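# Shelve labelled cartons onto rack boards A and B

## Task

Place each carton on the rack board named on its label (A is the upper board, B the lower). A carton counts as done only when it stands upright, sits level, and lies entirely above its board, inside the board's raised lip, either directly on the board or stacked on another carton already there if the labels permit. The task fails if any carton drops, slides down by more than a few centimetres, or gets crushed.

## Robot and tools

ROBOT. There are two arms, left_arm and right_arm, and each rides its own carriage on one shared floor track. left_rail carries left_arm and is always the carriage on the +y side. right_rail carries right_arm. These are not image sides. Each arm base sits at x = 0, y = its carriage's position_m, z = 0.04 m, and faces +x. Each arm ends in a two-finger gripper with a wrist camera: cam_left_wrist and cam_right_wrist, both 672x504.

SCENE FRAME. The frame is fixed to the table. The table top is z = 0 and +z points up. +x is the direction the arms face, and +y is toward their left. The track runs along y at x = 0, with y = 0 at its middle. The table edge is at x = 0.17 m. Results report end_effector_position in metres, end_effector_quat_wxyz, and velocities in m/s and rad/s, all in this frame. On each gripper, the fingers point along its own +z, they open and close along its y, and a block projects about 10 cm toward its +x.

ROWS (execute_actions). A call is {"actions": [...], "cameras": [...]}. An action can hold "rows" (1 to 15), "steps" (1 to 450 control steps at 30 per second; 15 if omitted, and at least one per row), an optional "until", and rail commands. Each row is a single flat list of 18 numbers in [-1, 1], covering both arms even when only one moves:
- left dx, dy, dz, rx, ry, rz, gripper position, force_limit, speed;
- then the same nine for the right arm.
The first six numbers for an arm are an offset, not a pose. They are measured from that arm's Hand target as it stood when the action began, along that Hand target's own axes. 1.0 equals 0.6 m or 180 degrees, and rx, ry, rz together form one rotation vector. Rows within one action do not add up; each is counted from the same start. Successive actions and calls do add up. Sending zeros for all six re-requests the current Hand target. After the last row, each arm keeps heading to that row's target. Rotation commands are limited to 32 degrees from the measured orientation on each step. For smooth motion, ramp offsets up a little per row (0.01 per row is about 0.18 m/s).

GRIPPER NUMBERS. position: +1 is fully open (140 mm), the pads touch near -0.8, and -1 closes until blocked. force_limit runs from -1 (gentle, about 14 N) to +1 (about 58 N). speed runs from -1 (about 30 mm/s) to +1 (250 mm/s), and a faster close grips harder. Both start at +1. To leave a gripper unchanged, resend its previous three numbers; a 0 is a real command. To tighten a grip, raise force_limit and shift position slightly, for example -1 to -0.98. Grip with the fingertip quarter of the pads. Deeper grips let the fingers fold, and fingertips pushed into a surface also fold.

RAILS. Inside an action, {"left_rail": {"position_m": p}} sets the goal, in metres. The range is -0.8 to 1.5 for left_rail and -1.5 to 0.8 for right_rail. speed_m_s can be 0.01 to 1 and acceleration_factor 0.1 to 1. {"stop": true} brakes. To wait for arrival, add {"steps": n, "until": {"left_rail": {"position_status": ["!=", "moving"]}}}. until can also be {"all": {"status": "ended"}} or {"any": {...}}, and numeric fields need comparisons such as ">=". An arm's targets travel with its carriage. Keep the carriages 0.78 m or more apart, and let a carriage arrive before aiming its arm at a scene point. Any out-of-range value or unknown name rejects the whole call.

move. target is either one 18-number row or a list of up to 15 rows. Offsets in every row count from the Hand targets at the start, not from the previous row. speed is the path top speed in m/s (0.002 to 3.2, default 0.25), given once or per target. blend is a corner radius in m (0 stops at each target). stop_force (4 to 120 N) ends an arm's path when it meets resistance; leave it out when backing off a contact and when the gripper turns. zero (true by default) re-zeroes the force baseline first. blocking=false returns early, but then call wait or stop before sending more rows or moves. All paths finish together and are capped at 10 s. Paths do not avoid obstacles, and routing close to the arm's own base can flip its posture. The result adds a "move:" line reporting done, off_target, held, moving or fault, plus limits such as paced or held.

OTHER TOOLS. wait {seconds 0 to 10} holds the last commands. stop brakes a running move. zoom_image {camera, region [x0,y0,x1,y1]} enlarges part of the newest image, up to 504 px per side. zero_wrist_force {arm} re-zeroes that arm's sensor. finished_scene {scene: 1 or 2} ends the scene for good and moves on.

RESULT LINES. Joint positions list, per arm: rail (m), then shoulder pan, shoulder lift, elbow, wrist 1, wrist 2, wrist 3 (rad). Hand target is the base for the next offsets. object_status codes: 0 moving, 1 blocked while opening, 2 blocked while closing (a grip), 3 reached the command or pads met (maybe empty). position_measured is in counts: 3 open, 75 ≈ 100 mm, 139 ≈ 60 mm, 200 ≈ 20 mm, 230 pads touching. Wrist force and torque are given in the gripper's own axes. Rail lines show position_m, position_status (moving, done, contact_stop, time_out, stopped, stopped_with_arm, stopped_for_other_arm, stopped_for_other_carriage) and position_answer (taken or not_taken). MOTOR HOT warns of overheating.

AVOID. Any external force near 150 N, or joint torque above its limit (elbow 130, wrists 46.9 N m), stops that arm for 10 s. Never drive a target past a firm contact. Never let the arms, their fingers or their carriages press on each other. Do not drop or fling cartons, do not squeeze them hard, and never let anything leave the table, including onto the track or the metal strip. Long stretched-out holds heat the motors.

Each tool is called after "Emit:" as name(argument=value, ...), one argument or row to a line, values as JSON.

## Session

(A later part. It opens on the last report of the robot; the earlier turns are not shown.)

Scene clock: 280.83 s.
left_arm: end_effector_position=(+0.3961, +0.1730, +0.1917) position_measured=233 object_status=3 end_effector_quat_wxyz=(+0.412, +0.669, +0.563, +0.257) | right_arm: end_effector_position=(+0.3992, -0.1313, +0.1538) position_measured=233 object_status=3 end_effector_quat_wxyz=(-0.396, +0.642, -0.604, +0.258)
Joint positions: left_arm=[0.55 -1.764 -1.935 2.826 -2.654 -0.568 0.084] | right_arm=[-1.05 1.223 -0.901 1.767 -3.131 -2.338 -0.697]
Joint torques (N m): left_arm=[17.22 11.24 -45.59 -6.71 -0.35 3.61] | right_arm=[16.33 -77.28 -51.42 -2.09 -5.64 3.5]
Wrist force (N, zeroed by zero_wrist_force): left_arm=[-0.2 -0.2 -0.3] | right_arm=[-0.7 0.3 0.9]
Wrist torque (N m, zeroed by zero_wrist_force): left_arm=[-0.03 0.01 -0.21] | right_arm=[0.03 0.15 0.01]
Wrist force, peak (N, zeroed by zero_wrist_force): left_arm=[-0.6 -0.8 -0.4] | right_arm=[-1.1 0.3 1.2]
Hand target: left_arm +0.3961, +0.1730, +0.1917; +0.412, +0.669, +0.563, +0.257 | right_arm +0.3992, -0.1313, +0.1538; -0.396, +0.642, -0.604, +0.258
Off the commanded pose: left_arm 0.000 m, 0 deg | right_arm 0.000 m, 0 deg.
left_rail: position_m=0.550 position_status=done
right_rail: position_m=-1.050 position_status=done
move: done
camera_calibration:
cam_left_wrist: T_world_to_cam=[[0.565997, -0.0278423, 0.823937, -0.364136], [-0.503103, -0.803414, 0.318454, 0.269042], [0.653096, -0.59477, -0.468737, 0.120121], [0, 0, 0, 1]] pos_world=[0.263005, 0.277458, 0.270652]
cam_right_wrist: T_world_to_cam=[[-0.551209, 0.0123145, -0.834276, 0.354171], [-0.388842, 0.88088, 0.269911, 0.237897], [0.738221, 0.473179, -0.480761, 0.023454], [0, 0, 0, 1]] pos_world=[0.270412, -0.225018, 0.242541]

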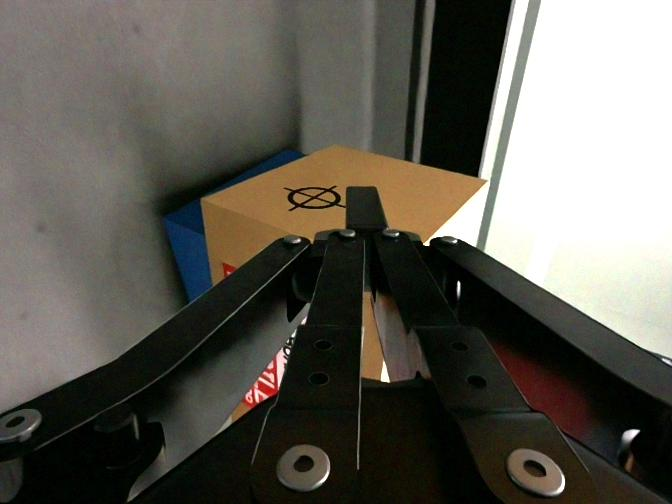

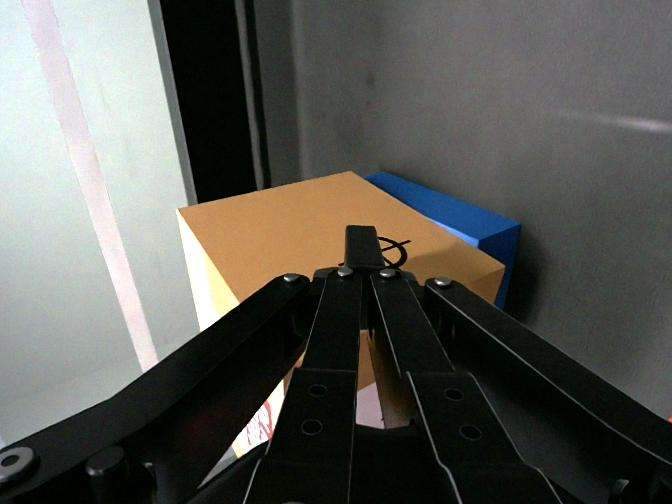

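Emit:
move(
  target=[-0.044,0.3082,-0.194,0,0,0,-1,0,0,0.045,0.0308,0.057,0.0013,0.0073,0.0049,-1,0,0],
  speed=0.2,
)

Emit:
execute_actions(
  actions=[
    {"left_rail":{"position_m":0.65},"steps":200,"until":{"all":{"status":"ended"}}},
  ],
)

Emit:
move(
  target=[-0.0673,-0.3423,0.3867,0.014,-0.0268,0.0065,-1,0,0,0,0,0,0,0,0,-1,0,0],
  speed=0.15,
)

Emit:
move(
  target=[-0.0564,0,0.01512,0,0,0,-1,0,0,-0.0564,0,0.01512,0,0,0,-1,0,0],
  speed=0.014,
  stop_force=8,
  cameras=["all"],
)

Emit:
zoom_image(
  camera="cam_left_wrist",
  region=[290, 170, 430, 275],
)

Emit:
zoom_image(
  camera="cam_right_wrist",
  region=[290, 210, 430, 315],
)

Scene clock: 306.43 s.
left_arm: end_effector_position=(+0.3961, +0.1732, +0.4118) position_measured=233 object_status=3 end_effector_quat_wxyz=(+0.412, +0.669, +0.563, +0.257) | right_arm: end_effector_position=(+0.4200, -0.1502, +0.1157) position_measured=233 object_status=3 end_effector_quat_wxyz=(-0.392, +0.633, -0.613, +0.263)
Joint positions: left_arm=[0.55 -1.764 -2.332 2.5 -1.93 -0.568 0.084] | right_arm=[-1.05 1.197 -0.86 1.788 -3.191 -2.339 -0.695]
Joint torques (N m): left_arm=[-16.28 -3.29 -62.17 -2.77 4.55 -3.1] | right_arm=[-17.26 -73.98 -22.22 -6.78 -5.55 1.72]
Wrist force (N, zeroed by zero_wrist_force): left_arm=[-0.3 -0.3 -0.3] | right_arm=[-0.6 0.2 0.8]
Wrist torque (N m, zeroed by zero_wrist_force): left_arm=[-0.05 0.02 0.00] | right_arm=[-0.01 0.12 0.01]
Wrist force, peak (N, zeroed by zero_wrist_force): left_arm=[-0.4 -2.4 0.8] | right_arm=[-0.9 0.5 1.7]
Hand target: left_arm +0.3961, +0.1732, +0.4118; +0.412, +0.669, +0.563, +0.257 | right_arm +0.4200, -0.1502, +0.1157; -0.392, +0.633, -0.613, +0.263
Off the commanded pose: left_arm 0.000 m, 0 deg | right_arm 0.000 m, 0 deg.
left_rail: position_m=0.550 position_status=done
right_rail: position_m=-1.050 position_status=done
move: done

Scene clock: 307.37 s.
left_arm: end_effector_position=(+0.3961, +0.2732, +0.4119) position_measured=233 object_status=3 end_effector_quat_wxyz=(+0.412, +0.669, +0.563, +0.257) | right_arm: end_effector_position=(+0.4200, -0.1502, +0.1157) position_measured=233 object_status=3 end_effector_quat_wxyz=(-0.392, +0.633, -0.613, +0.263)
Joint positions: left_arm=[0.65 -1.765 -2.332 2.5 -1.93 -0.568 0.083] | right_arm=[-1.05 1.197 -0.86 1.788 -3.191 -2.339 -0.695]
Joint torques (N m): left_arm=[-11.11 14.84 -59.65 -2.94 3.68 -3.28] | right_arm=[-17.59 -76.86 -22.64 -6.88 -5.37 -1.21]
Wrist force (N, zeroed by zero_wrist_force): left_arm=[-0.4 -0.4 -0.3] | right_arm=[-1.2 0.3 1.0]
Wrist torque (N m, zeroed by zero_wrist_force): left_arm=[-0.07 0.03 0.00] | right_arm=[0.00 0.25 0.01]
Wrist force, peak (N, zeroed by zero_wrist_force): left_arm=[2.1 -0.7 -0.7] | right_arm=[-1.2 -0.1 1.2]
Hand target: left_arm +0.3961, +0.2732, +0.4118; +0.412, +0.669, +0.563, +0.257 | right_arm +0.4200, -0.1502, +0.1157; -0.392, +0.633, -0.613, +0.263
Tool commands: left_gripper/position=-1.0 left_gripper/force_limit=+0.0 left_gripper/speed=+0.0 right_gripper/position=-1.0 right_gripper/force_limit=+0.0 right_gripper/speed=+0.0
Off the commanded pose: left_arm 0.000 m, 0 deg | right_arm 0.000 m, 0 deg.
left_rail: position_m=0.650 position_status=done
right_rail: position_m=-1.050 position_status=done

Scene clock: 310.17 s.
left_arm: end_effector_position=(+0.4627, +0.1788, +0.1216) position_measured=233 object_status=3 end_effector_quat_wxyz=(+0.418, +0.694, +0.544, +0.220) | right_arm: end_effector_position=(+0.4200, -0.1502, +0.1157) position_measured=233 object_status=3 end_effector_quat_wxyz=(-0.392, +0.633, -0.613, +0.263)
Joint positions: left_arm=[0.65 -1.489 -1.262 2.679 -3.616 -0.753 0.603] | right_arm=[-1.05 1.197 -0.86 1.788 -3.191 -2.339 -0.695]
Joint torques (N m): left_arm=[18.63 -30.78 -23.96 -7.53 -0.99 2.98] | right_arm=[-19.2 -75.66 -22.36 -6.92 -5.53 -0.98]
Wrist force (N, zeroed by zero_wrist_force): left_arm=[-0.3 -0.4 0.1] | right_arm=[-1.0 0.3 0.7]
Wrist torque (N m, zeroed by zero_wrist_force): left_arm=[-0.09 0.06 -0.24] | right_arm=[0.01 0.20 0.01]
Wrist force, peak (N, zeroed by zero_wrist_force): left_arm=[-0.1 1.4 -1.4] | right_arm=[-1.3 0.4 1.4]
Hand target: left_arm +0.4627, +0.1788, +0.1215; +0.418, +0.694, +0.544, +0.220 | right_arm +0.4200, -0.1502, +0.1157; -0.392, +0.633, -0.613, +0.263
Off the commanded pose: left_arm 0.000 m, 0 deg | right_arm 0.000 m, 0 deg.
left_rail: position_m=0.650 position_status=done
right_rail: position_m=-1.050 position_status=done
move: done

Scene clock: 313.43 s.
left_arm: end_effector_position=(+0.4599, +0.1521, +0.1216) position_measured=233 object_status=3 end_effector_quat_wxyz=(+0.418, +0.694, +0.544, +0.220) | right_arm: end_effector_position=(+0.4228, -0.1237, +0.1157) position_measured=233 object_status=3 end_effector_quat_wxyz=(-0.392, +0.633, -0.613, +0.263)
Joint positions: left_arm=[0.65 -1.501 -1.252 2.638 -3.574 -0.746 0.588] | right_arm=[-1.05 1.205 -0.834 1.729 -3.152 -2.344 -0.686]
Joint torques (N m): left_arm=[15.88 -56.08 -6.15 -8.16 -2.18 2.2] | right_arm=[-13.72 -100.76 -26.17 -7.18 2.59 -1.84]
Wrist force (N, zeroed by zero_wrist_force): left_arm=[8.7 0.2 -1.1] | right_arm=[6.1 -1.9 -1.1]
Wrist torque (N m, zeroed by zero_wrist_force): left_arm=[-0.02 0.14 0.00] | right_arm=[0.07 0.45 -0.01]
Wrist force, peak (N, zeroed by zero_wrist_force): left_arm=[17.6 1.9 -10.5] | right_arm=[16.4 -1.4 -11.0]
Hand target: left_arm +0.4599, +0.1521, +0.1216; +0.418, +0.694, +0.544, +0.220 (not the last commanded pose) | right_arm +0.4228, -0.1237, +0.1157; -0.392, +0.633, -0.613, +0.263 (not the last commanded pose)
Off the commanded pose: left_arm 0.008 m, 0 deg | right_arm 0.008 m, 0 deg.
left_rail: position_m=0.650 position_status=done
right_rail: position_m=-1.050 position_status=done
move: contact (left_arm, right_arm)
camera_calibration:
cam_left_wrist: T_world_to_cam=[[0.594015, -0.0629877, 0.801984, -0.347891], [-0.557417, -0.751035, 0.353882, 0.319368], [0.580028, -0.657251, -0.481237, 0.0777407], [0, 0, 0, 1]] pos_world=[0.339581, 0.269039, 0.203396]
cam_right_wrist: T_world_to_cam=[[-0.550628, 0.0275151, -0.834297, 0.337041], [-0.364078, 0.891468, 0.269689, 0.241507], [0.75117, 0.452247, -0.48085, -0.0239567], [0, 0, 0, 1]] pos_world=[0.291507, -0.213735, 0.204541]

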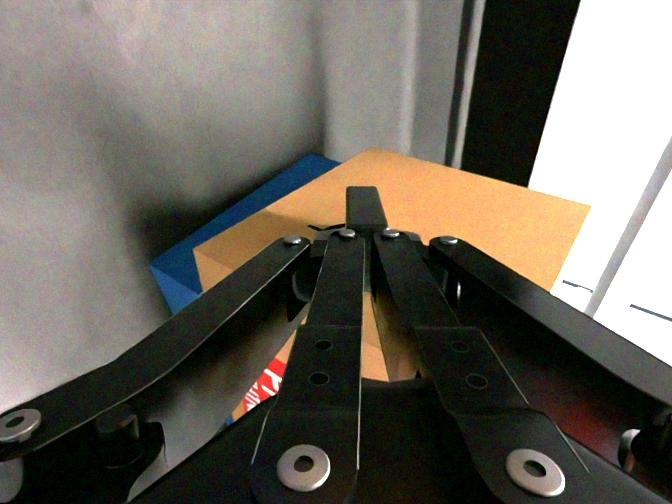

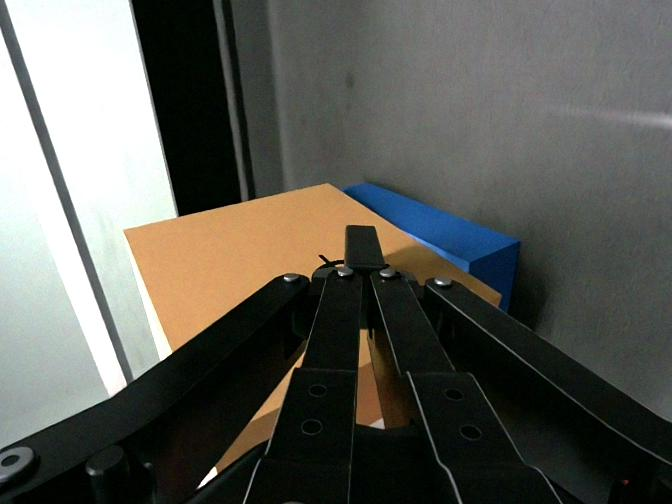

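Scaled by 3.600 from the camera's 672x504 image, which has a finer 960x720 frame.

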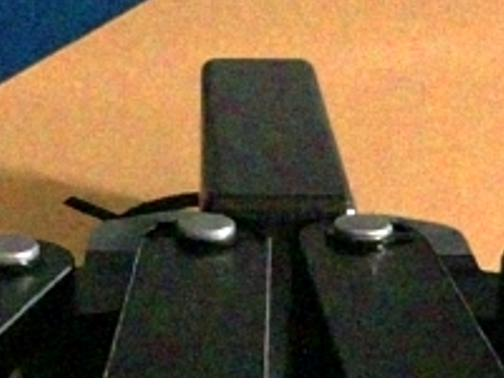

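Scaled by 3.600 from the camera's 672x504 image, which has a finer 960x720 frame.

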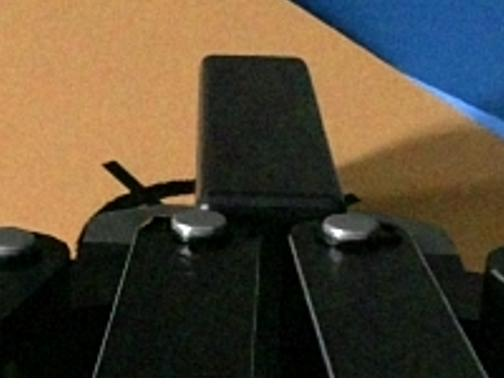

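Emit:
move(
  target=[
    [0.00966,0,-0.00259,0,0,0,-1,0,0,0.00966,0,-0.00259,0,0,0,-1,0,0],
    [0.00609,0,-0.01589,0,0,0,-1,0,0,0.00696,0,-0.01279,0,0,0,-1,0,0],
  ],
  speed=0.04,
  blend=0.003,
)

Emit:
move(
  target=[-0.0193,0,0.0052,0,0,0,-1,0,0,-0.0193,0,0.0052,0,0,0,-1,0,0],
  speed=0.012,
  stop_force=8,
  cameras=["all"],
)

Emit:
zoom_image(
  camera="cam_left_wrist",
  region=[290, 170, 430, 275],
)

Emit:
zoom_image(
  camera="cam_right_wrist",
  region=[290, 210, 430, 315],
)

Scene clock: 321.27 s.
left_arm: end_effector_position=(+0.4539, +0.1587, +0.1263) position_measured=233 object_status=3 end_effector_quat_wxyz=(+0.418, +0.694, +0.544, +0.220) | right_arm: end_effector_position=(+0.4171, -0.1291, +0.1193) position_measured=233 object_status=3 end_effector_quat_wxyz=(-0.392, +0.633, -0.613, +0.263)
Joint positions: left_arm=[0.65 -1.516 -1.279 2.655 -3.552 -0.738 0.571] | right_arm=[-1.05 1.209 -0.846 1.744 -3.152 -2.347 -0.682]
Joint torques (N m): left_arm=[-15.01 -48.55 -0.96 -3.59 3.97 -3.22] | right_arm=[18.35 -97.91 -22.84 -2.33 -5.57 3.5]
Wrist force (N, zeroed by zero_wrist_force): left_arm=[0.4 -0.5 -0.1] | right_arm=[-1.5 -0.5 0.7]
Wrist torque (N m, zeroed by zero_wrist_force): left_arm=[-0.14 -0.08 0.01] | right_arm=[-0.13 0.35 -0.04]
Wrist force, peak (N, zeroed by zero_wrist_force): left_arm=[8.9 -0.8 -1.6] | right_arm=[6.5 -2.0 -1.8]
Hand target: left_arm +0.4538, +0.1587, +0.1263; +0.418, +0.694, +0.544, +0.220 | right_arm +0.4171, -0.1291, +0.1193; -0.392, +0.633, -0.613, +0.263
Off the commanded pose: left_arm 0.000 m, 0 deg | right_arm 0.000 m, 0 deg.
left_rail: position_m=0.650 position_status=done
right_rail: position_m=-1.050 position_status=done
move: done

Scene clock: 323.17 s.
left_arm: end_effector_position=(+0.4532, +0.1528, +0.1263) position_measured=233 object_status=3 end_effector_quat_wxyz=(+0.418, +0.694, +0.544, +0.220) | right_arm: end_effector_position=(+0.4177, -0.1231, +0.1193) position_measured=233 object_status=3 end_effector_quat_wxyz=(-0.392, +0.633, -0.613, +0.263)
Joint positions: left_arm=[0.65 -1.518 -1.276 2.646 -3.543 -0.736 0.568] | right_arm=[-1.05 1.211 -0.839 1.73 -3.143 -2.348 -0.68]
Joint torques (N m): left_arm=[14.6 -54.17 -6.87 -8.12 -2.2 1.78] | right_arm=[-16.14 -99.73 -28.14 -7.07 2.16 -1.74]
Wrist force (N, zeroed by zero_wrist_force): left_arm=[9.1 -1.6 -1.8] | right_arm=[5.0 -1.6 -0.8]
Wrist torque (N m, zeroed by zero_wrist_force): left_arm=[-0.25 0.07 0.03] | right_arm=[0.00 0.52 -0.01]
Wrist force, peak (N, zeroed by zero_wrist_force): left_arm=[16.4 -0.4 -9.0] | right_arm=[12.9 -0.8 -9.3]
Hand target: left_arm +0.4532, +0.1528, +0.1263; +0.418, +0.694, +0.544, +0.220 (not the last commanded pose) | right_arm +0.4177, -0.1231, +0.1193; -0.392, +0.633, -0.613, +0.263 (not the last commanded pose)
Off the commanded pose: left_arm 0.006 m, 0 deg | right_arm 0.006 m, 0 deg.
left_rail: position_m=0.650 position_status=done
right_rail: position_m=-1.050 position_status=done
move: contact (left_arm, right_arm)
camera_calibration:
cam_left_wrist: T_world_to_cam=[[0.594015, -0.0629877, 0.801984, -0.347636], [-0.557417, -0.751035, 0.353882, 0.314496], [0.580028, -0.657251, -0.481237, 0.0843488], [0, 0, 0, 1]] pos_world=[0.332881, 0.269739, 0.208096]
cam_right_wrist: T_world_to_cam=[[-0.550628, 0.0275151, -0.834297, 0.337165], [-0.364078, 0.891468, 0.269689, 0.238108], [0.75117, 0.452247, -0.48085, -0.0185909], [0, 0, 0, 1]] pos_world=[0.286307, -0.213135, 0.208141]

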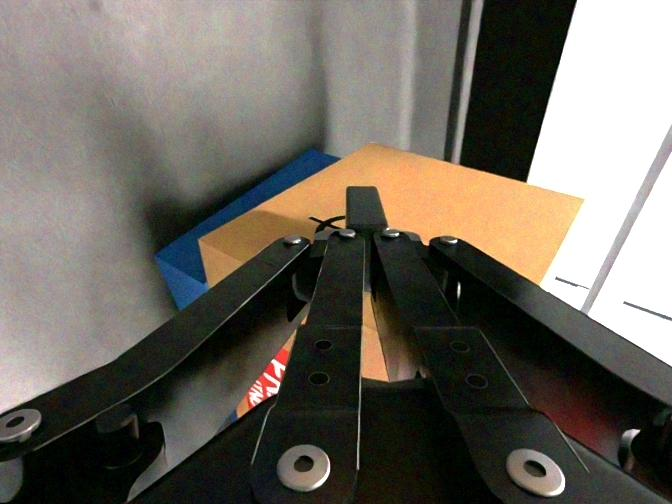

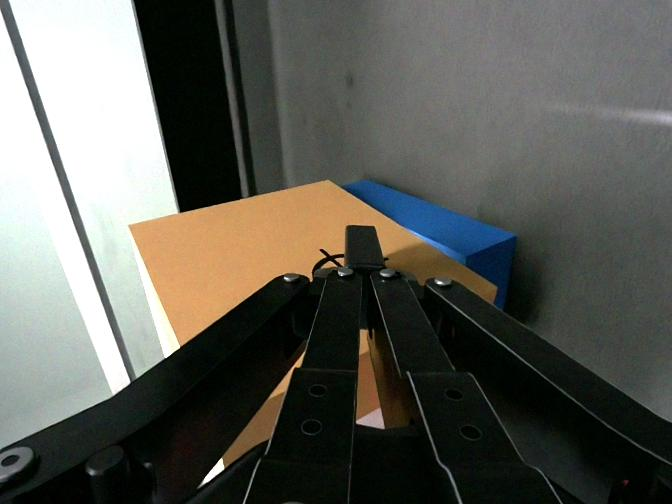

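Scaled by 3.600 from the camera's 672x504 image, which has a finer 960x720 frame.

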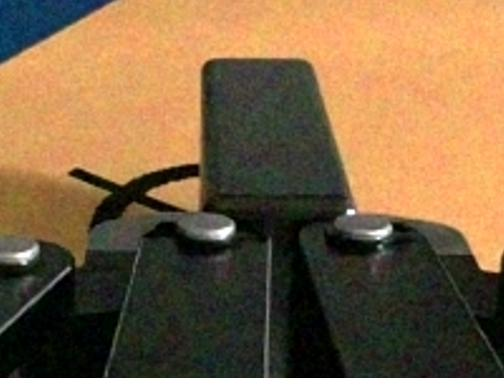

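Scaled by 3.600 from the camera's 672x504 image, which has a finer 960x720 frame.

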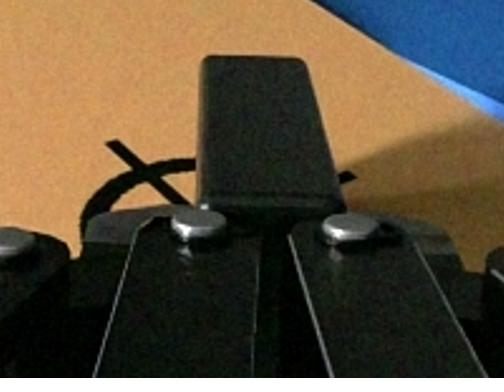

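Emit:
move(
  target=[-0.0193,0,0.0052,0,0,0,-1,0,0,-0.0193,0,0.0052,0,0,0,-1,0,0],
  speed=0.01,
  stop_force=32,
)

Emit:
move(
  target=[-0.00495,0.02731,-0.01847,0,0,0,-1,0,0,-0.00495,-0.02731,-0.01847,0,0,0,-1,0,0],
  speed=0.05,
  cameras=["all"],
)

Scene clock: 328.73 s.
left_arm: end_effector_position=(+0.4532, +0.1518, +0.1263) position_measured=233 object_status=3 end_effector_quat_wxyz=(+0.418, +0.694, +0.544, +0.220) | right_arm: end_effector_position=(+0.4180, -0.1220, +0.1193) position_measured=233 object_status=3 end_effector_quat_wxyz=(-0.392, +0.633, -0.613, +0.264)
Joint positions: left_arm=[0.65 -1.519 -1.275 2.644 -3.541 -0.736 0.567] | right_arm=[-1.05 1.211 -0.838 1.728 -3.141 -2.348 -0.68]
Joint torques (N m): left_arm=[-0.48 -53.68 -24.68 -10.36 -9.11 2.05] | right_arm=[-8.05 -95.21 -39.56 -8.86 11.32 -1.84]
Wrist force (N, zeroed by zero_wrist_force): left_arm=[39.3 4.3 -14.3] | right_arm=[32.1 -6.6 -15.0]
Wrist torque (N m, zeroed by zero_wrist_force): left_arm=[-0.44 0.42 -0.04] | right_arm=[0.21 1.24 0.06]
Wrist force, peak (N, zeroed by zero_wrist_force): left_arm=[46.6 5.9 -24.3] | right_arm=[42.0 -4.7 -26.1]
Hand target: left_arm +0.4532, +0.1518, +0.1263; +0.418, +0.694, +0.544, +0.220 (not the last commanded pose) | right_arm +0.4180, -0.1220, +0.1193; -0.392, +0.633, -0.613, +0.264 (not the last commanded pose)
Off the commanded pose: left_arm 0.011 m, 0 deg | right_arm 0.011 m, 0 deg.
left_rail: position_m=0.650 position_status=done
right_rail: position_m=-1.050 position_status=done
move: contact (left_arm, right_arm)

Scene clock: 329.67 s.
left_arm: end_effector_position=(+0.4533, +0.1518, +0.1463) position_measured=233 object_status=3 end_effector_quat_wxyz=(+0.418, +0.694, +0.544, +0.220) | right_arm: end_effector_position=(+0.4180, -0.1220, +0.1392) position_measured=233 object_status=3 end_effector_quat_wxyz=(-0.392, +0.633, -0.613, +0.264)
Joint positions: left_arm=[0.65 -1.519 -1.342 2.64 -3.471 -0.736 0.567] | right_arm=[-1.05 1.211 -0.864 1.726 -3.115 -2.349 -0.68]
Joint torques (N m): left_arm=[-17.06 -56.46 -52.43 -7.79 -0.89 -3.35] | right_arm=[9.09 -108.3 -78.18 -8.17 -0.28 2.62]
Wrist force (N, zeroed by zero_wrist_force): left_arm=[33.2 -5.7 -3.9] | right_arm=[29.9 8.7 -2.3]
Wrist torque (N m, zeroed by zero_wrist_force): left_arm=[-0.01 0.51 0.06] | right_arm=[-0.27 1.36 -0.10]
Wrist force, peak (N, zeroed by zero_wrist_force): left_arm=[38.8 4.3 -14.1] | right_arm=[32.1 -6.9 -15.5]
Hand target: left_arm +0.4532, +0.1518, +0.1463; +0.418, +0.694, +0.544, +0.220 | right_arm +0.4180, -0.1220, +0.1393; -0.392, +0.633, -0.613, +0.264
Off the commanded pose: left_arm 0.000 m, 0 deg | right_arm 0.000 m, 0 deg.
left_rail: position_m=0.650 position_status=done
right_rail: position_m=-1.050 position_status=done
move: done
camera_calibration:
cam_left_wrist: T_world_to_cam=[[0.593795, -0.0630933, 0.802139, -0.363672], [-0.557244, -0.751387, 0.353406, 0.306811], [0.58042, -0.656838, -0.481328, 0.0930959], [0, 0, 0, 1]] pos_world=[0.33288, 0.268738, 0.228096]
cam_right_wrist: T_world_to_cam=[[-0.550559, 0.0273008, -0.83435, 0.353901], [-0.363954, 0.891625, 0.269336, 0.231897], [0.75128, 0.45195, -0.480956, -0.00993558], [0, 0, 0, 1]] pos_world=[0.286708, -0.211936, 0.228041]

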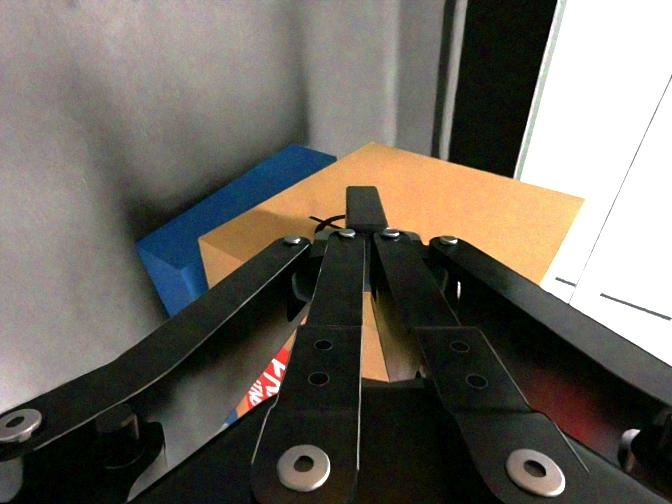

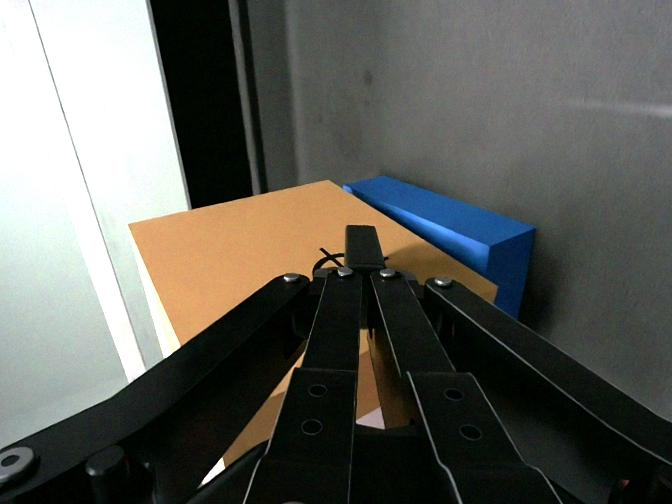

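Emit:
move(
  target=[-0.0376,0.2048,-0.1384,0,0,0,-1,0,0,-0.0376,-0.2048,-0.1384,0,0,0,-1,0,0],
  speed=0.1,
)

Scene clock: 334.50 s.
left_arm: end_effector_position=(+0.4531, +0.1516, +0.2963) position_measured=233 object_status=3 end_effector_quat_wxyz=(+0.418, +0.694, +0.544, +0.220) | right_arm: end_effector_position=(+0.4179, -0.1215, +0.2892) position_measured=233 object_status=3 end_effector_quat_wxyz=(-0.392, +0.633, -0.613, +0.264)
Joint positions: left_arm=[0.65 -1.519 -1.749 2.541 -2.964 -0.736 0.567] | right_arm=[-1.05 1.212 -1.032 1.679 -2.899 -2.349 -0.679]
Joint torques (N m): left_arm=[-42.02 -36.68 -81.34 -10.14 -4.57 -3.4] | right_arm=[33.06 -103.77 -93.52 -10.8 7.63 3.19]
Wrist force (N, zeroed by zero_wrist_force): left_arm=[54.7 -5.0 -9.0] | right_arm=[50.2 9.7 -7.5]
Wrist torque (N m, zeroed by zero_wrist_force): left_arm=[-0.08 0.83 0.09] | right_arm=[-0.32 1.99 -0.07]
Wrist force, peak (N, zeroed by zero_wrist_force): left_arm=[55.8 -3.4 -10.2] | right_arm=[50.7 8.5 -8.6]
Hand target: left_arm +0.4531, +0.1516, +0.2963; +0.418, +0.694, +0.544, +0.220 | right_arm +0.4179, -0.1215, +0.2893; -0.392, +0.633, -0.613, +0.264
Off the commanded pose: left_arm 0.000 m, 0 deg | right_arm 0.000 m, 0 deg.
left_rail: position_m=0.650 position_status=done
right_rail: position_m=-1.050 position_status=done
move: done

Emit:
move(
  target=[-0.0471,0.2183,-0.1761,-0.00495,0.02731,-0.01847,-1,0,0,-0.0368,-0.246,-0.1379,-0.00495,-0.02731,-0.01847,-1,0,0],
  speed=0.1,
)

Scene clock: 340.63 s.
left_arm: end_effector_position=(+0.4386, +0.1533, +0.4663) position_measured=233 object_status=3 end_effector_quat_wxyz=(+0.406, +0.664, +0.579, +0.242) | right_arm: end_effector_position=(+0.4321, -0.1229, +0.4593) position_measured=233 object_status=3 end_effector_quat_wxyz=(-0.405, +0.664, -0.579, +0.243)
Joint positions: left_arm=[0.65 -1.583 -1.985 2.298 -2.307 -0.652 0.336] | right_arm=[-1.05 1.175 -1.192 1.599 -2.753 -2.254 -0.821]
Joint torques (N m): left_arm=[-43.48 -13.2 -84.18 -13.18 -1.66 -3.12] | right_arm=[9.35 -88.61 -95.91 -11.77 16.76 -3.34]
Wrist force (N, zeroed by zero_wrist_force): left_arm=[66.6 -5.1 -11.4] | right_arm=[61.2 10.9 -9.6]
Wrist torque (N m, zeroed by zero_wrist_force): left_arm=[-0.21 0.87 0.07] | right_arm=[-0.22 2.32 0.15]
Wrist force, peak (N, zeroed by zero_wrist_force): left_arm=[71.3 -4.2 -13.2] | right_arm=[65.7 10.7 -11.2]
Hand target: left_arm +0.4386, +0.1533, +0.4663; +0.406, +0.664, +0.579, +0.242 | right_arm +0.4321, -0.1229, +0.4593; -0.405, +0.664, -0.579, +0.243
Off the commanded pose: left_arm 0.000 m, 0 deg | right_arm 0.000 m, 0 deg.
left_rail: position_m=0.650 position_status=done
right_rail: position_m=-1.050 position_status=done
move: done

Emit:
move(
  target=[-0.3621,0.2014,-0.04895,0,0,0,-1,0,0,0.2902,-0.2014,-0.2237,0,0,0,-1,0,0],
  speed=0.13,
)

Scene clock: 346.87 s.
left_arm: end_effector_position=(+0.4385, -0.0488, +0.6139) position_measured=233 object_status=3 end_effector_quat_wxyz=(+0.406, +0.664, +0.579, +0.242) | right_arm: end_effector_position=(+0.4318, -0.3256, +0.6070) position_measured=233 object_status=3 end_effector_quat_wxyz=(-0.405, +0.664, -0.579, +0.243)
Joint positions: left_arm=[0.65 -1.579 -1.679 1.815 -2.134 -0.654 0.342] | right_arm=[-1.05 1.053 -1.577 1.801 -2.633 -2.166 -0.926]
Joint torques (N m): left_arm=[-12.23 -7.27 -83.7 -13.94 -7.56 2.78] | right_arm=[13.74 -44.58 -66.69 -11.82 20.81 -2.99]
Wrist force (N, zeroed by zero_wrist_force): left_arm=[71.8 -4.7 -12.7] | right_arm=[66.5 10.5 -12.4]
Wrist torque (N m, zeroed by zero_wrist_force): left_arm=[-0.20 1.08 -0.16] | right_arm=[-0.26 2.41 0.08]
Wrist force, peak (N, zeroed by zero_wrist_force): left_arm=[72.0 -4.6 -12.4] | right_arm=[66.7 10.5 -11.9]
Hand target: left_arm +0.4385, -0.0489, +0.6140; +0.406, +0.664, +0.579, +0.242 | right_arm +0.4318, -0.3256, +0.6071; -0.405, +0.664, -0.579, +0.243
Off the commanded pose: left_arm 0.000 m, 0 deg | right_arm 0.000 m, 0 deg.
left_rail: position_m=0.650 position_status=done
right_rail: position_m=-1.050 position_status=done
move: done

Emit:
move(
  target=[-0.3611,0.2014,-0.0492,0,0,0,-1,0,0,0.2912,-0.2014,-0.224,0,0,0,-1,0,0],
  speed=0.13,
)

Scene clock: 352.03 s.
left_arm: end_effector_position=(+0.4385, -0.2504, +0.7616) position_measured=233 object_status=3 end_effector_quat_wxyz=(+0.406, +0.664, +0.579, +0.242) | right_arm: end_effector_position=(+0.4315, -0.5290, +0.7548) position_measured=233 object_status=3 end_effector_quat_wxyz=(-0.405, +0.664, -0.579, +0.243)
Joint positions: left_arm=[0.65 -1.577 -1.346 1.202 -1.857 -0.655 0.345] | right_arm=[-1.05 0.828 -1.926 1.833 -2.397 -1.992 -1.091]
Joint torques (N m): left_arm=[-5.07 -28.1 -71 -12.46 -5.57 -3.05] | right_arm=[8.39 -17.38 -82.15 -9.87 20.56 -3.54]
Wrist force (N, zeroed by zero_wrist_force): left_arm=[59.3 -5.1 -9.5] | right_arm=[54.6 9.7 -9.3]
Wrist torque (N m, zeroed by zero_wrist_force): left_arm=[-0.11 0.75 0.08] | right_arm=[-0.32 1.95 0.07]
Wrist force, peak (N, zeroed by zero_wrist_force): left_arm=[73.1 -4.4 -13.2] | right_arm=[67.7 10.5 -11.9]
Hand target: left_arm +0.4385, -0.2504, +0.7616; +0.406, +0.664, +0.579, +0.242 | right_arm +0.4315, -0.5290, +0.7549; -0.405, +0.664, -0.579, +0.243
Off the commanded pose: left_arm 0.000 m, 0 deg | right_arm 0.000 m, 0 deg.
left_rail: position_m=0.650 position_status=done
right_rail: position_m=-1.050 position_status=done
move: done

Emit:
move(
  target=[0.0989,0.2677,0.36927,0,0,0,-1,0,0,0.0989,-0.2677,0.36927,0,0,0,-1,0,0],
  speed=0.12,
  cameras=["all"],
)

Scene clock: 357.70 s.
left_arm: end_effector_position=(+0.7184, -0.2504, +0.7618) position_measured=233 object_status=3 end_effector_quat_wxyz=(+0.406, +0.664, +0.579, +0.242) | right_arm: end_effector_position=(+0.7114, -0.5293, +0.7551) position_measured=233 object_status=3 end_effector_quat_wxyz=(-0.405, +0.664, -0.579, +0.243)
Joint positions: left_arm=[0.65 -1.255 -1.136 0.97 -2.132 -0.834 0.744] | right_arm=[-1.05 0.49 -1.644 1.622 -2.526 -1.717 -1.295]
Joint torques (N m): left_arm=[-24.4 -55.13 -71.11 -14.17 -11.83 3.52] | right_arm=[17.07 -28.45 -81.81 -12.78 20.83 -2.64]
Wrist force (N, zeroed by zero_wrist_force): left_arm=[51.4 -5.2 -7.8] | right_arm=[47.0 9.2 -7.2]
Wrist torque (N m, zeroed by zero_wrist_force): left_arm=[-0.05 0.81 -0.15] | right_arm=[-0.29 1.93 0.08]
Wrist force, peak (N, zeroed by zero_wrist_force): left_arm=[60.0 -5.5 -9.9] | right_arm=[55.4 9.8 -9.3]
Hand target: left_arm +0.7185, -0.2504, +0.7618; +0.406, +0.664, +0.579, +0.242 | right_arm +0.7115, -0.5292, +0.7551; -0.405, +0.664, -0.579, +0.243
Off the commanded pose: left_arm 0.000 m, 0 deg | right_arm 0.000 m, 0 deg.
left_rail: position_m=0.650 position_status=done
right_rail: position_m=-1.050 position_status=done
move: done
camera_calibration:
cam_left_wrist: T_world_to_cam=[[0.597191, -0.000553685, 0.802099, -1.02702], [-0.475652, -0.80544, 0.353584, -0.137579], [0.645847, -0.592677, -0.481264, -0.0596782], [0, 0, 0, 1]] pos_world=[0.586429, -0.14675, 0.843696]
cam_right_wrist: T_world_to_cam=[[-0.550482, -0.0303849, -0.834294, 1.00987], [-0.455025, 0.848774, 0.269322, 0.578145], [0.699944, 0.527882, -0.481061, 0.326813], [0, 0, 0, 1]] pos_world=[0.590238, -0.632548, 0.844041]

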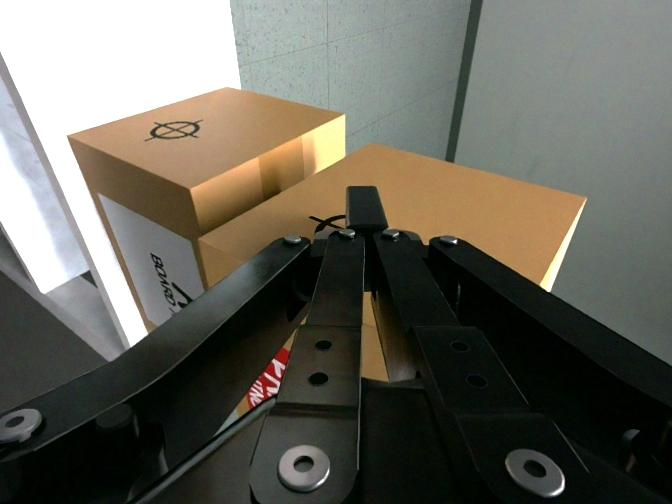

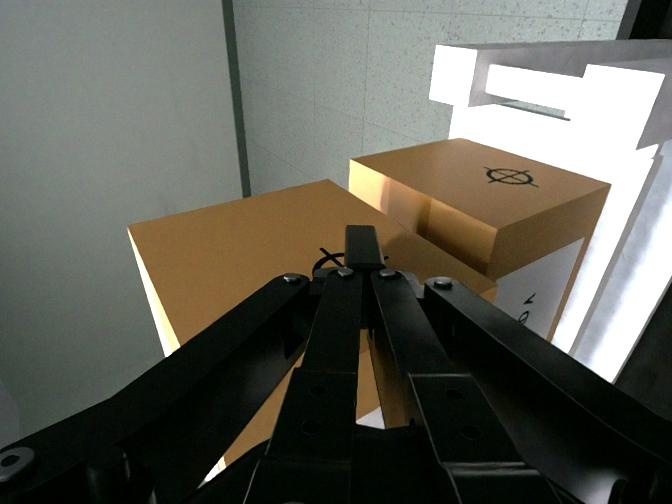

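Emit:
move(
  target=[0.01148,0.03107,0.04286,0,0,0,-1,0,0,0.01148,-0.03107,0.04286,0,0,0,-1,0,0],
  speed=0.06,
)

Emit:
move(
  target=[0.01361,-0.0751,0.05078,0,0,0,-1,0,0,0.01361,0.0751,0.05078,0,0,0,-1,0,0],
  speed=0.018,
  stop_force=7,
  cameras=["all"],
)

Scene clock: 363.47 s.
left_arm: end_effector_position=(+0.7509, -0.2504, +0.7618) position_measured=233 object_status=3 end_effector_quat_wxyz=(+0.406, +0.664, +0.579, +0.242) | right_arm: end_effector_position=(+0.7439, -0.5293, +0.7552) position_measured=233 object_status=3 end_effector_quat_wxyz=(-0.405, +0.664, -0.579, +0.243)
Joint positions: left_arm=[0.65 -1.221 -1.1 0.921 -2.141 -0.857 0.777] | right_arm=[-1.05 0.465 -1.604 1.584 -2.53 -1.697 -1.309]
Joint torques (N m): left_arm=[-18.07 -60.37 -68.22 -13.51 -12.54 3.25] | right_arm=[19.45 -35.3 -83.27 -12.61 21.13 -2.79]
Wrist force (N, zeroed by zero_wrist_force): left_arm=[52.9 -5.5 -8.0] | right_arm=[48.6 9.2 -7.6]
Wrist torque (N m, zeroed by zero_wrist_force): left_arm=[-0.14 0.76 -0.16] | right_arm=[-0.31 1.89 0.07]
Wrist force, peak (N, zeroed by zero_wrist_force): left_arm=[54.9 -5.3 -9.2] | right_arm=[50.2 10.0 -8.7]
Hand target: left_arm +0.7510, -0.2504, +0.7618; +0.406, +0.664, +0.579, +0.242 | right_arm +0.7440, -0.5293, +0.7552; -0.405, +0.664, -0.579, +0.243
Off the commanded pose: left_arm 0.000 m, 0 deg | right_arm 0.000 m, 0 deg.
left_rail: position_m=0.650 position_status=done
right_rail: position_m=-1.050 position_status=done
move: done

Scene clock: 367.57 s.
left_arm: end_effector_position=(+0.7510, -0.2505, +0.7139) position_measured=233 object_status=3 end_effector_quat_wxyz=(+0.406, +0.664, +0.579, +0.242) | right_arm: end_effector_position=(+0.7441, -0.5293, +0.7059) position_measured=233 object_status=3 end_effector_quat_wxyz=(-0.405, +0.664, -0.579, +0.243)
Joint positions: left_arm=[0.65 -1.221 -1.113 1.025 -2.232 -0.857 0.777] | right_arm=[-1.05 0.465 -1.602 1.669 -2.616 -1.697 -1.309]
Joint torques (N m): left_arm=[-21.11 -53.97 -64.78 -8.21 -11.39 0.45] | right_arm=[21.43 -48.9 -77.21 -7.46 18.23 -3.04]
Wrist force (N, zeroed by zero_wrist_force): left_arm=[46.6 0.6 -12.5] | right_arm=[42.6 4.2 -8.9]
Wrist torque (N m, zeroed by zero_wrist_force): left_arm=[-0.26 0.57 -0.24] | right_arm=[-0.12 1.81 0.16]
Wrist force, peak (N, zeroed by zero_wrist_force): left_arm=[55.3 -4.3 -8.7] | right_arm=[51.1 9.3 -8.0]
Hand target: left_arm +0.7510, -0.2505, +0.7139; +0.406, +0.664, +0.579, +0.242 (not the last commanded pose) | right_arm +0.7441, -0.5293, +0.7059; -0.405, +0.664, -0.579, +0.243 (not the last commanded pose)
Off the commanded pose: left_arm 0.007 m, 0 deg | right_arm 0.006 m, 0 deg.
left_rail: position_m=0.650 position_status=done
right_rail: position_m=-1.050 position_status=done
move: contact (left_arm, right_arm)
camera_calibration:
cam_left_wrist: T_world_to_cam=[[0.597191, -0.000553685, 0.802099, -1.00799], [-0.475652, -0.80544, 0.353584, -0.105181], [0.645847, -0.592677, -0.481264, -0.103893], [0, 0, 0, 1]] pos_world=[0.619029, -0.14685, 0.795696]
cam_right_wrist: T_world_to_cam=[[-0.550493, -0.03046, -0.834284, 0.98664], [-0.455147, 0.848704, 0.269337, 0.606276], [0.699856, 0.52799, -0.481069, 0.280408], [0, 0, 0, 1]] pos_world=[0.622838, -0.632549, 0.794741]

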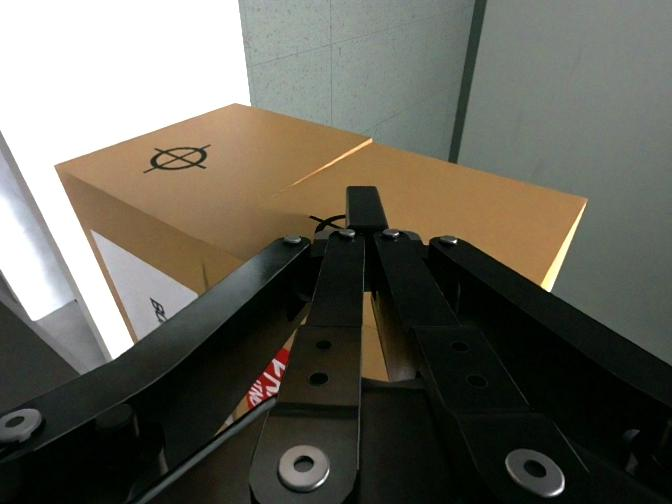

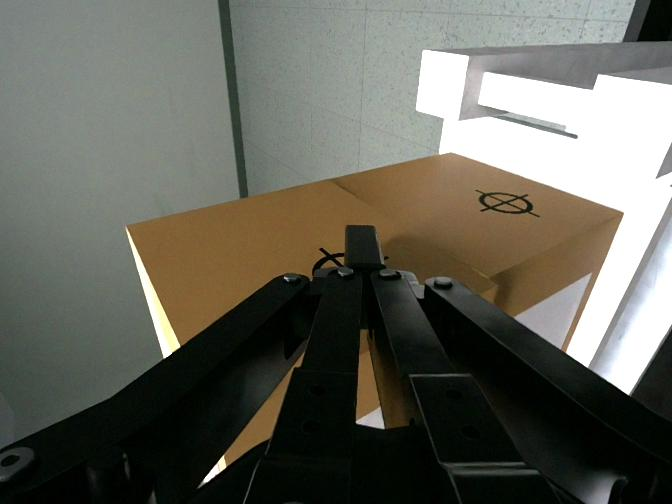

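Emit:
move(
  target=[0.00148,-0.00819,0.00554,0,0,0,-1,0,0,0.00148,0.00819,0.00554,0,0,0,-1,0,0],
  speed=0.01,
  stop_force=6,
  cameras=["cam_left_wrist"],
)

Emit:
zoom_image(
  camera="cam_left_wrist",
  region=[200, 110, 450, 300],
)

Scene clock: 371.73 s.
left_arm: end_effector_position=(+0.7510, -0.2506, +0.7135) position_measured=233 object_status=3 end_effector_quat_wxyz=(+0.406, +0.664, +0.579, +0.242) | right_arm: end_effector_position=(+0.7441, -0.5293, +0.7055) position_measured=233 object_status=3 end_effector_quat_wxyz=(-0.406, +0.664, -0.579, +0.243)
Joint positions: left_arm=[0.65 -1.221 -1.113 1.025 -2.233 -0.857 0.777] | right_arm=[-1.05 0.465 -1.602 1.67 -2.618 -1.697 -1.309]
Joint torques (N m): left_arm=[-23.75 -46.39 -59.1 -6.59 -11.2 -0.03] | right_arm=[27 -39.3 -73 -5.8 15.55 -2.59]
Wrist force (N, zeroed by zero_wrist_force): left_arm=[47.1 5.3 -17.1] | right_arm=[43.1 0.8 -12.7]
Wrist torque (N m, zeroed by zero_wrist_force): left_arm=[-0.44 0.56 -0.29] | right_arm=[0.08 1.59 0.20]
Wrist force, peak (N, zeroed by zero_wrist_force): left_arm=[48.5 8.3 -20.6] | right_arm=[42.7 -3.4 -16.5]
Hand target: left_arm +0.7510, -0.2506, +0.7135; +0.406, +0.664, +0.579, +0.242 (not the last commanded pose) | right_arm +0.7441, -0.5293, +0.7055; -0.406, +0.664, -0.579, +0.243 (not the last commanded pose)
Off the commanded pose: left_arm 0.006 m, 0 deg | right_arm 0.006 m, 0 deg.
left_rail: position_m=0.650 position_status=done
right_rail: position_m=-1.050 position_status=done
move: contact (left_arm, right_arm)
camera_calibration:
cam_left_wrist: T_world_to_cam=[[0.597126, -0.00029421, 0.802148, -1.00763], [-0.475676, -0.80533, 0.353802, -0.105182], [0.64589, -0.592826, -0.481023, -0.104325], [0, 0, 0, 1]] pos_world=[0.619029, -0.14685, 0.795296]
Images, in order (width x height): cam_left_wrist 672x504.

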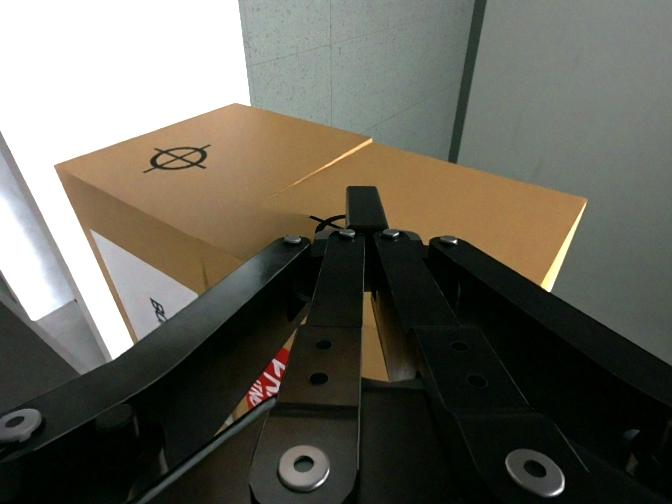

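Scaled by 2.016 from the camera's 672x504 image, which has a finer 960x720 frame.

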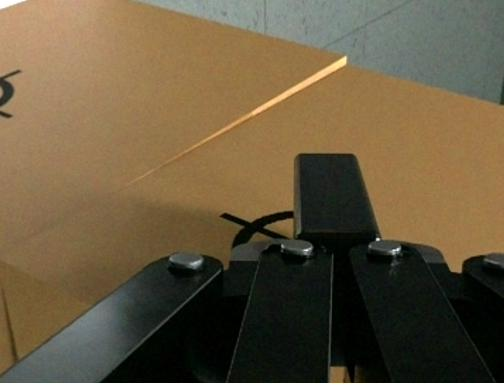

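Emit:
move(
  target=[
    [0.0483,0,-0.01294,0,0,0,-1,0,0,0.0483,0,-0.01294,0,0,0,-1,0,0],
    [-0.0577,-0.2868,-0.4086,0,0,0,-1,0,0,-0.0577,0.2868,-0.4086,0,0,0,-1,0,0],
    [0.5862,-0.2868,-0.5811,0,0,0,-1,0,0,-0.0577,0.2868,-0.4086,0,0,0,-1,0,0],
  ],
  speed=[0.03,0.25,0.3],
  blend=[0,0.05,0],
)

Emit:
execute_actions(
  actions=[
    {"left_rail":{"position_m":1.1},"steps":5},
    {"right_rail":{"position_m":-0.3},"steps":300,"until":{"all":{"status":"ended"}}},
  ],
  cameras=["all"],
)

Emit:
zero_wrist_force(
  arm="left_arm",
)

Emit:
zero_wrist_force(
  arm="right_arm",
)

Scene clock: 383.97 s.
left_arm: end_effector_position=(+0.4511, +0.1794, +0.7128) position_measured=233 object_status=3 end_effector_quat_wxyz=(+0.406, +0.664, +0.579, +0.242) | right_arm: end_effector_position=(+0.4440, -0.5590, +0.7051) position_measured=233 object_status=3 end_effector_quat_wxyz=(-0.406, +0.664, -0.579, +0.243)
Joint positions: left_arm=[0.65 -1.552 -2.058 1.907 -1.881 -0.666 0.383] | right_arm=[-1.05 0.755 -1.972 1.951 -2.487 -1.934 -1.138]
Joint torques (N m): left_arm=[-20.36 -24.99 -37.75 -2.48 3.99 -3.16] | right_arm=[17.09 -27.83 -42.72 -2.46 -4.41 2.65]
Wrist force (N, zeroed by zero_wrist_force): left_arm=[2.4 -0.3 -0.1] | right_arm=[-2.5 -1.0 -1.7]
Wrist torque (N m, zeroed by zero_wrist_force): left_arm=[-0.06 -0.55 0.01] | right_arm=[-0.16 0.57 -0.01]
Wrist force, peak (N, zeroed by zero_wrist_force): left_arm=[48.1 5.6 -17.9] | right_arm=[43.1 0.6 -12.9]
Hand target: left_arm +0.4511, +0.1794, +0.7128; +0.406, +0.664, +0.579, +0.242 | right_arm +0.4440, -0.5590, +0.7051; -0.406, +0.664, -0.579, +0.243
Off the commanded pose: left_arm 0.000 m, 0 deg | right_arm 0.000 m, 0 deg.
left_rail: position_m=0.650 position_status=done
right_rail: position_m=-1.050 position_status=done
move: done

Scene clock: 386.20 s.
left_arm: end_effector_position=(+0.4510, +0.6294, +0.7128) position_measured=233 object_status=3 end_effector_quat_wxyz=(+0.406, +0.664, +0.579, +0.242) | right_arm: end_effector_position=(+0.4440, +0.1909, +0.7051) position_measured=233 object_status=3 end_effector_quat_wxyz=(-0.406, +0.664, -0.579, +0.243)
Joint positions: left_arm=[1.1 -1.552 -2.058 1.907 -1.881 -0.666 0.383] | right_arm=[-0.3 0.755 -1.972 1.951 -2.487 -1.935 -1.138]
Joint torques (N m): left_arm=[2.9 0.83 -52.85 -3.64 0.65 -3] | right_arm=[3.31 -29.3 -51.66 -4.53 0.56 3.23]
Wrist force (N, zeroed by zero_wrist_force): left_arm=[2.6 -0.6 -0.7] | right_arm=[-2.8 -1.4 -1.6]
Wrist torque (N m, zeroed by zero_wrist_force): left_arm=[-0.12 -0.60 0.01] | right_arm=[-0.24 0.65 -0.01]
Wrist force, peak (N, zeroed by zero_wrist_force): left_arm=[4.9 -1.3 -0.5] | right_arm=[-4.6 -1.1 -1.4]
Hand target: left_arm +0.4511, +0.6294, +0.7128; +0.406, +0.664, +0.579, +0.242 | right_arm +0.4440, +0.1909, +0.7051; -0.406, +0.664, -0.579, +0.243
Tool commands: left_gripper/position=-1.0 left_gripper/force_limit=+0.0 left_gripper/speed=+0.0 right_gripper/position=-1.0 right_gripper/force_limit=+0.0 right_gripper/speed=+0.0
Off the commanded pose: left_arm 0.000 m, 0 deg | right_arm 0.000 m, 0 deg.
left_rail: position_m=1.100 position_status=done
right_rail: position_m=-0.300 position_status=done
camera_calibration:
cam_left_wrist: T_world_to_cam=[[0.597126, -0.00029421, 0.802148, -0.827727], [-0.475676, -0.80533, 0.353802, 0.461101], [0.64589, -0.592826, -0.481023, 0.610727], [0, 0, 0, 1]] pos_world=[0.319129, 0.73315, 0.794596]
cam_right_wrist: T_world_to_cam=[[-0.550117, -0.030243, -0.83454, 0.842686], [-0.455216, 0.848673, 0.269317, -0.141266], [0.700107, 0.528052, -0.480636, 0.109311], [0, 0, 0, 1]] pos_world=[0.322739, 0.0876524, 0.79384]

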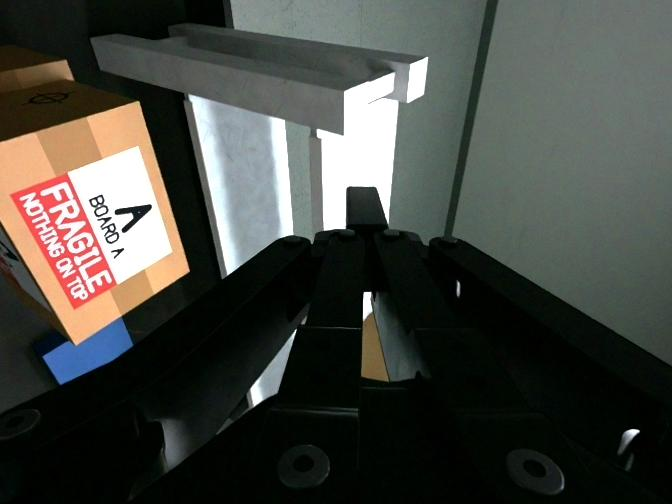

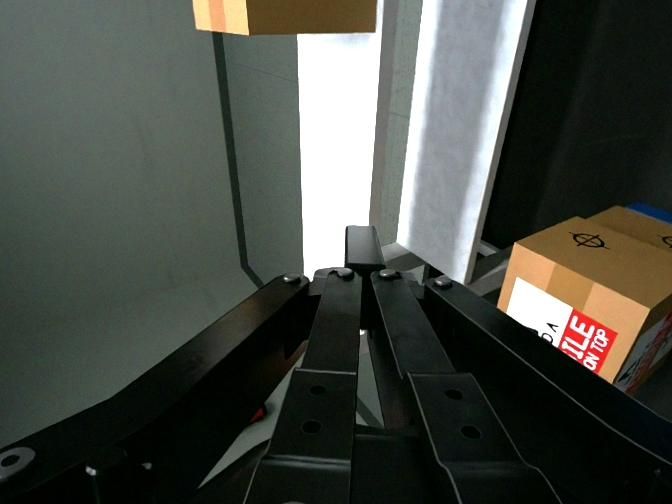

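Wrist force sensor zeroed.

Wrist force sensor zeroed.

Emit:
move(
  target=[0.1168,-0.543,0.1074,0,0,0,-1,0,0,-0.0759,0.5255,0.161,0,0,0,-1,0,0],
  speed=0.25,
  cameras=["all"],
)

Emit:
zoom_image(
  camera="cam_left_wrist",
  region=[110, 120, 460, 270],
)

Emit:
zoom_image(
  camera="cam_right_wrist",
  region=[250, 120, 600, 270],
)

Scene clock: 393.23 s.
left_arm: end_effector_position=(+0.3302, +0.6801, +0.3997) position_measured=233 object_status=3 end_effector_quat_wxyz=(+0.406, +0.664, +0.579, +0.242) | right_arm: end_effector_position=(+0.3305, +0.2597, +0.3998) position_measured=233 object_status=3 end_effector_quat_wxyz=(-0.406, +0.664, -0.579, +0.243)
Joint positions: left_arm=[1.1 -1.933 -2.271 2.435 -1.666 -0.588 -0.262] | right_arm=[-0.3 1.068 -1.749 2.352 -3.006 -2.178 -0.914]
Joint torques (N m): left_arm=[-14.22 -5.97 -36.41 -1.89 4.14 -3.44] | right_arm=[15.97 -19.58 -33.49 -6.91 -5.03 3.08]
Wrist force (N, zeroed by zero_wrist_force): left_arm=[0.3 -0.1 0.7] | right_arm=[-0.4 0.6 0.7]
Wrist torque (N m, zeroed by zero_wrist_force): left_arm=[-0.02 -0.05 0.03] | right_arm=[0.07 0.03 0.03]
Wrist force, peak (N, zeroed by zero_wrist_force): left_arm=[1.0 -2.6 1.6] | right_arm=[-0.2 2.9 1.1]
Hand target: left_arm +0.3302, +0.6801, +0.3997; +0.406, +0.664, +0.579, +0.242 | right_arm +0.3305, +0.2598, +0.3998; -0.406, +0.664, -0.579, +0.243
Off the commanded pose: left_arm 0.000 m, 0 deg | right_arm 0.000 m, 0 deg.
left_rail: position_m=1.100 position_status=done
right_rail: position_m=-0.300 position_status=done
move: done
camera_calibration:
cam_left_wrist: T_world_to_cam=[[0.597164, -0.000329899, 0.802119, -0.504393], [-0.475707, -0.805302, 0.353824, 0.555218], [0.645832, -0.592865, -0.481054, 0.568255], [0, 0, 0, 1]] pos_world=[0.198329, 0.78385, 0.481496]
cam_right_wrist: T_world_to_cam=[[-0.550058, -0.0301987, -0.83458, 0.527631], [-0.455235, 0.848659, 0.26933, -0.169212], [0.700141, 0.528078, -0.480559, 0.00565093], [0, 0, 0, 1]] pos_world=[0.20924, 0.156553, 0.48864]

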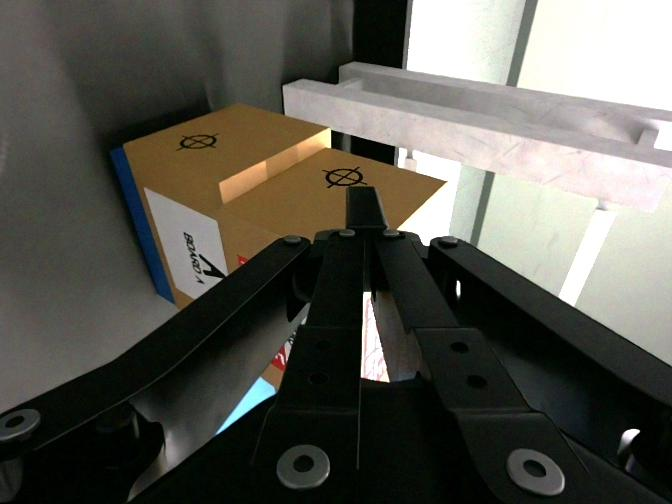

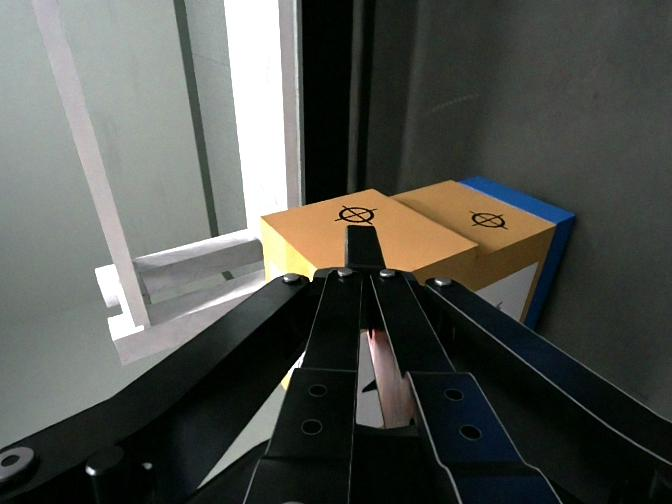

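Scaled by 1.440 from the camera's 672x504 image, which has a finer 960x720 frame.

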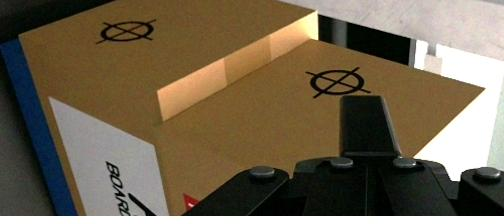

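Scaled by 1.440 from the camera's 672x504 image, which has a finer 960x720 frame.

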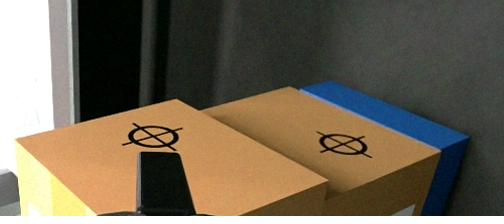

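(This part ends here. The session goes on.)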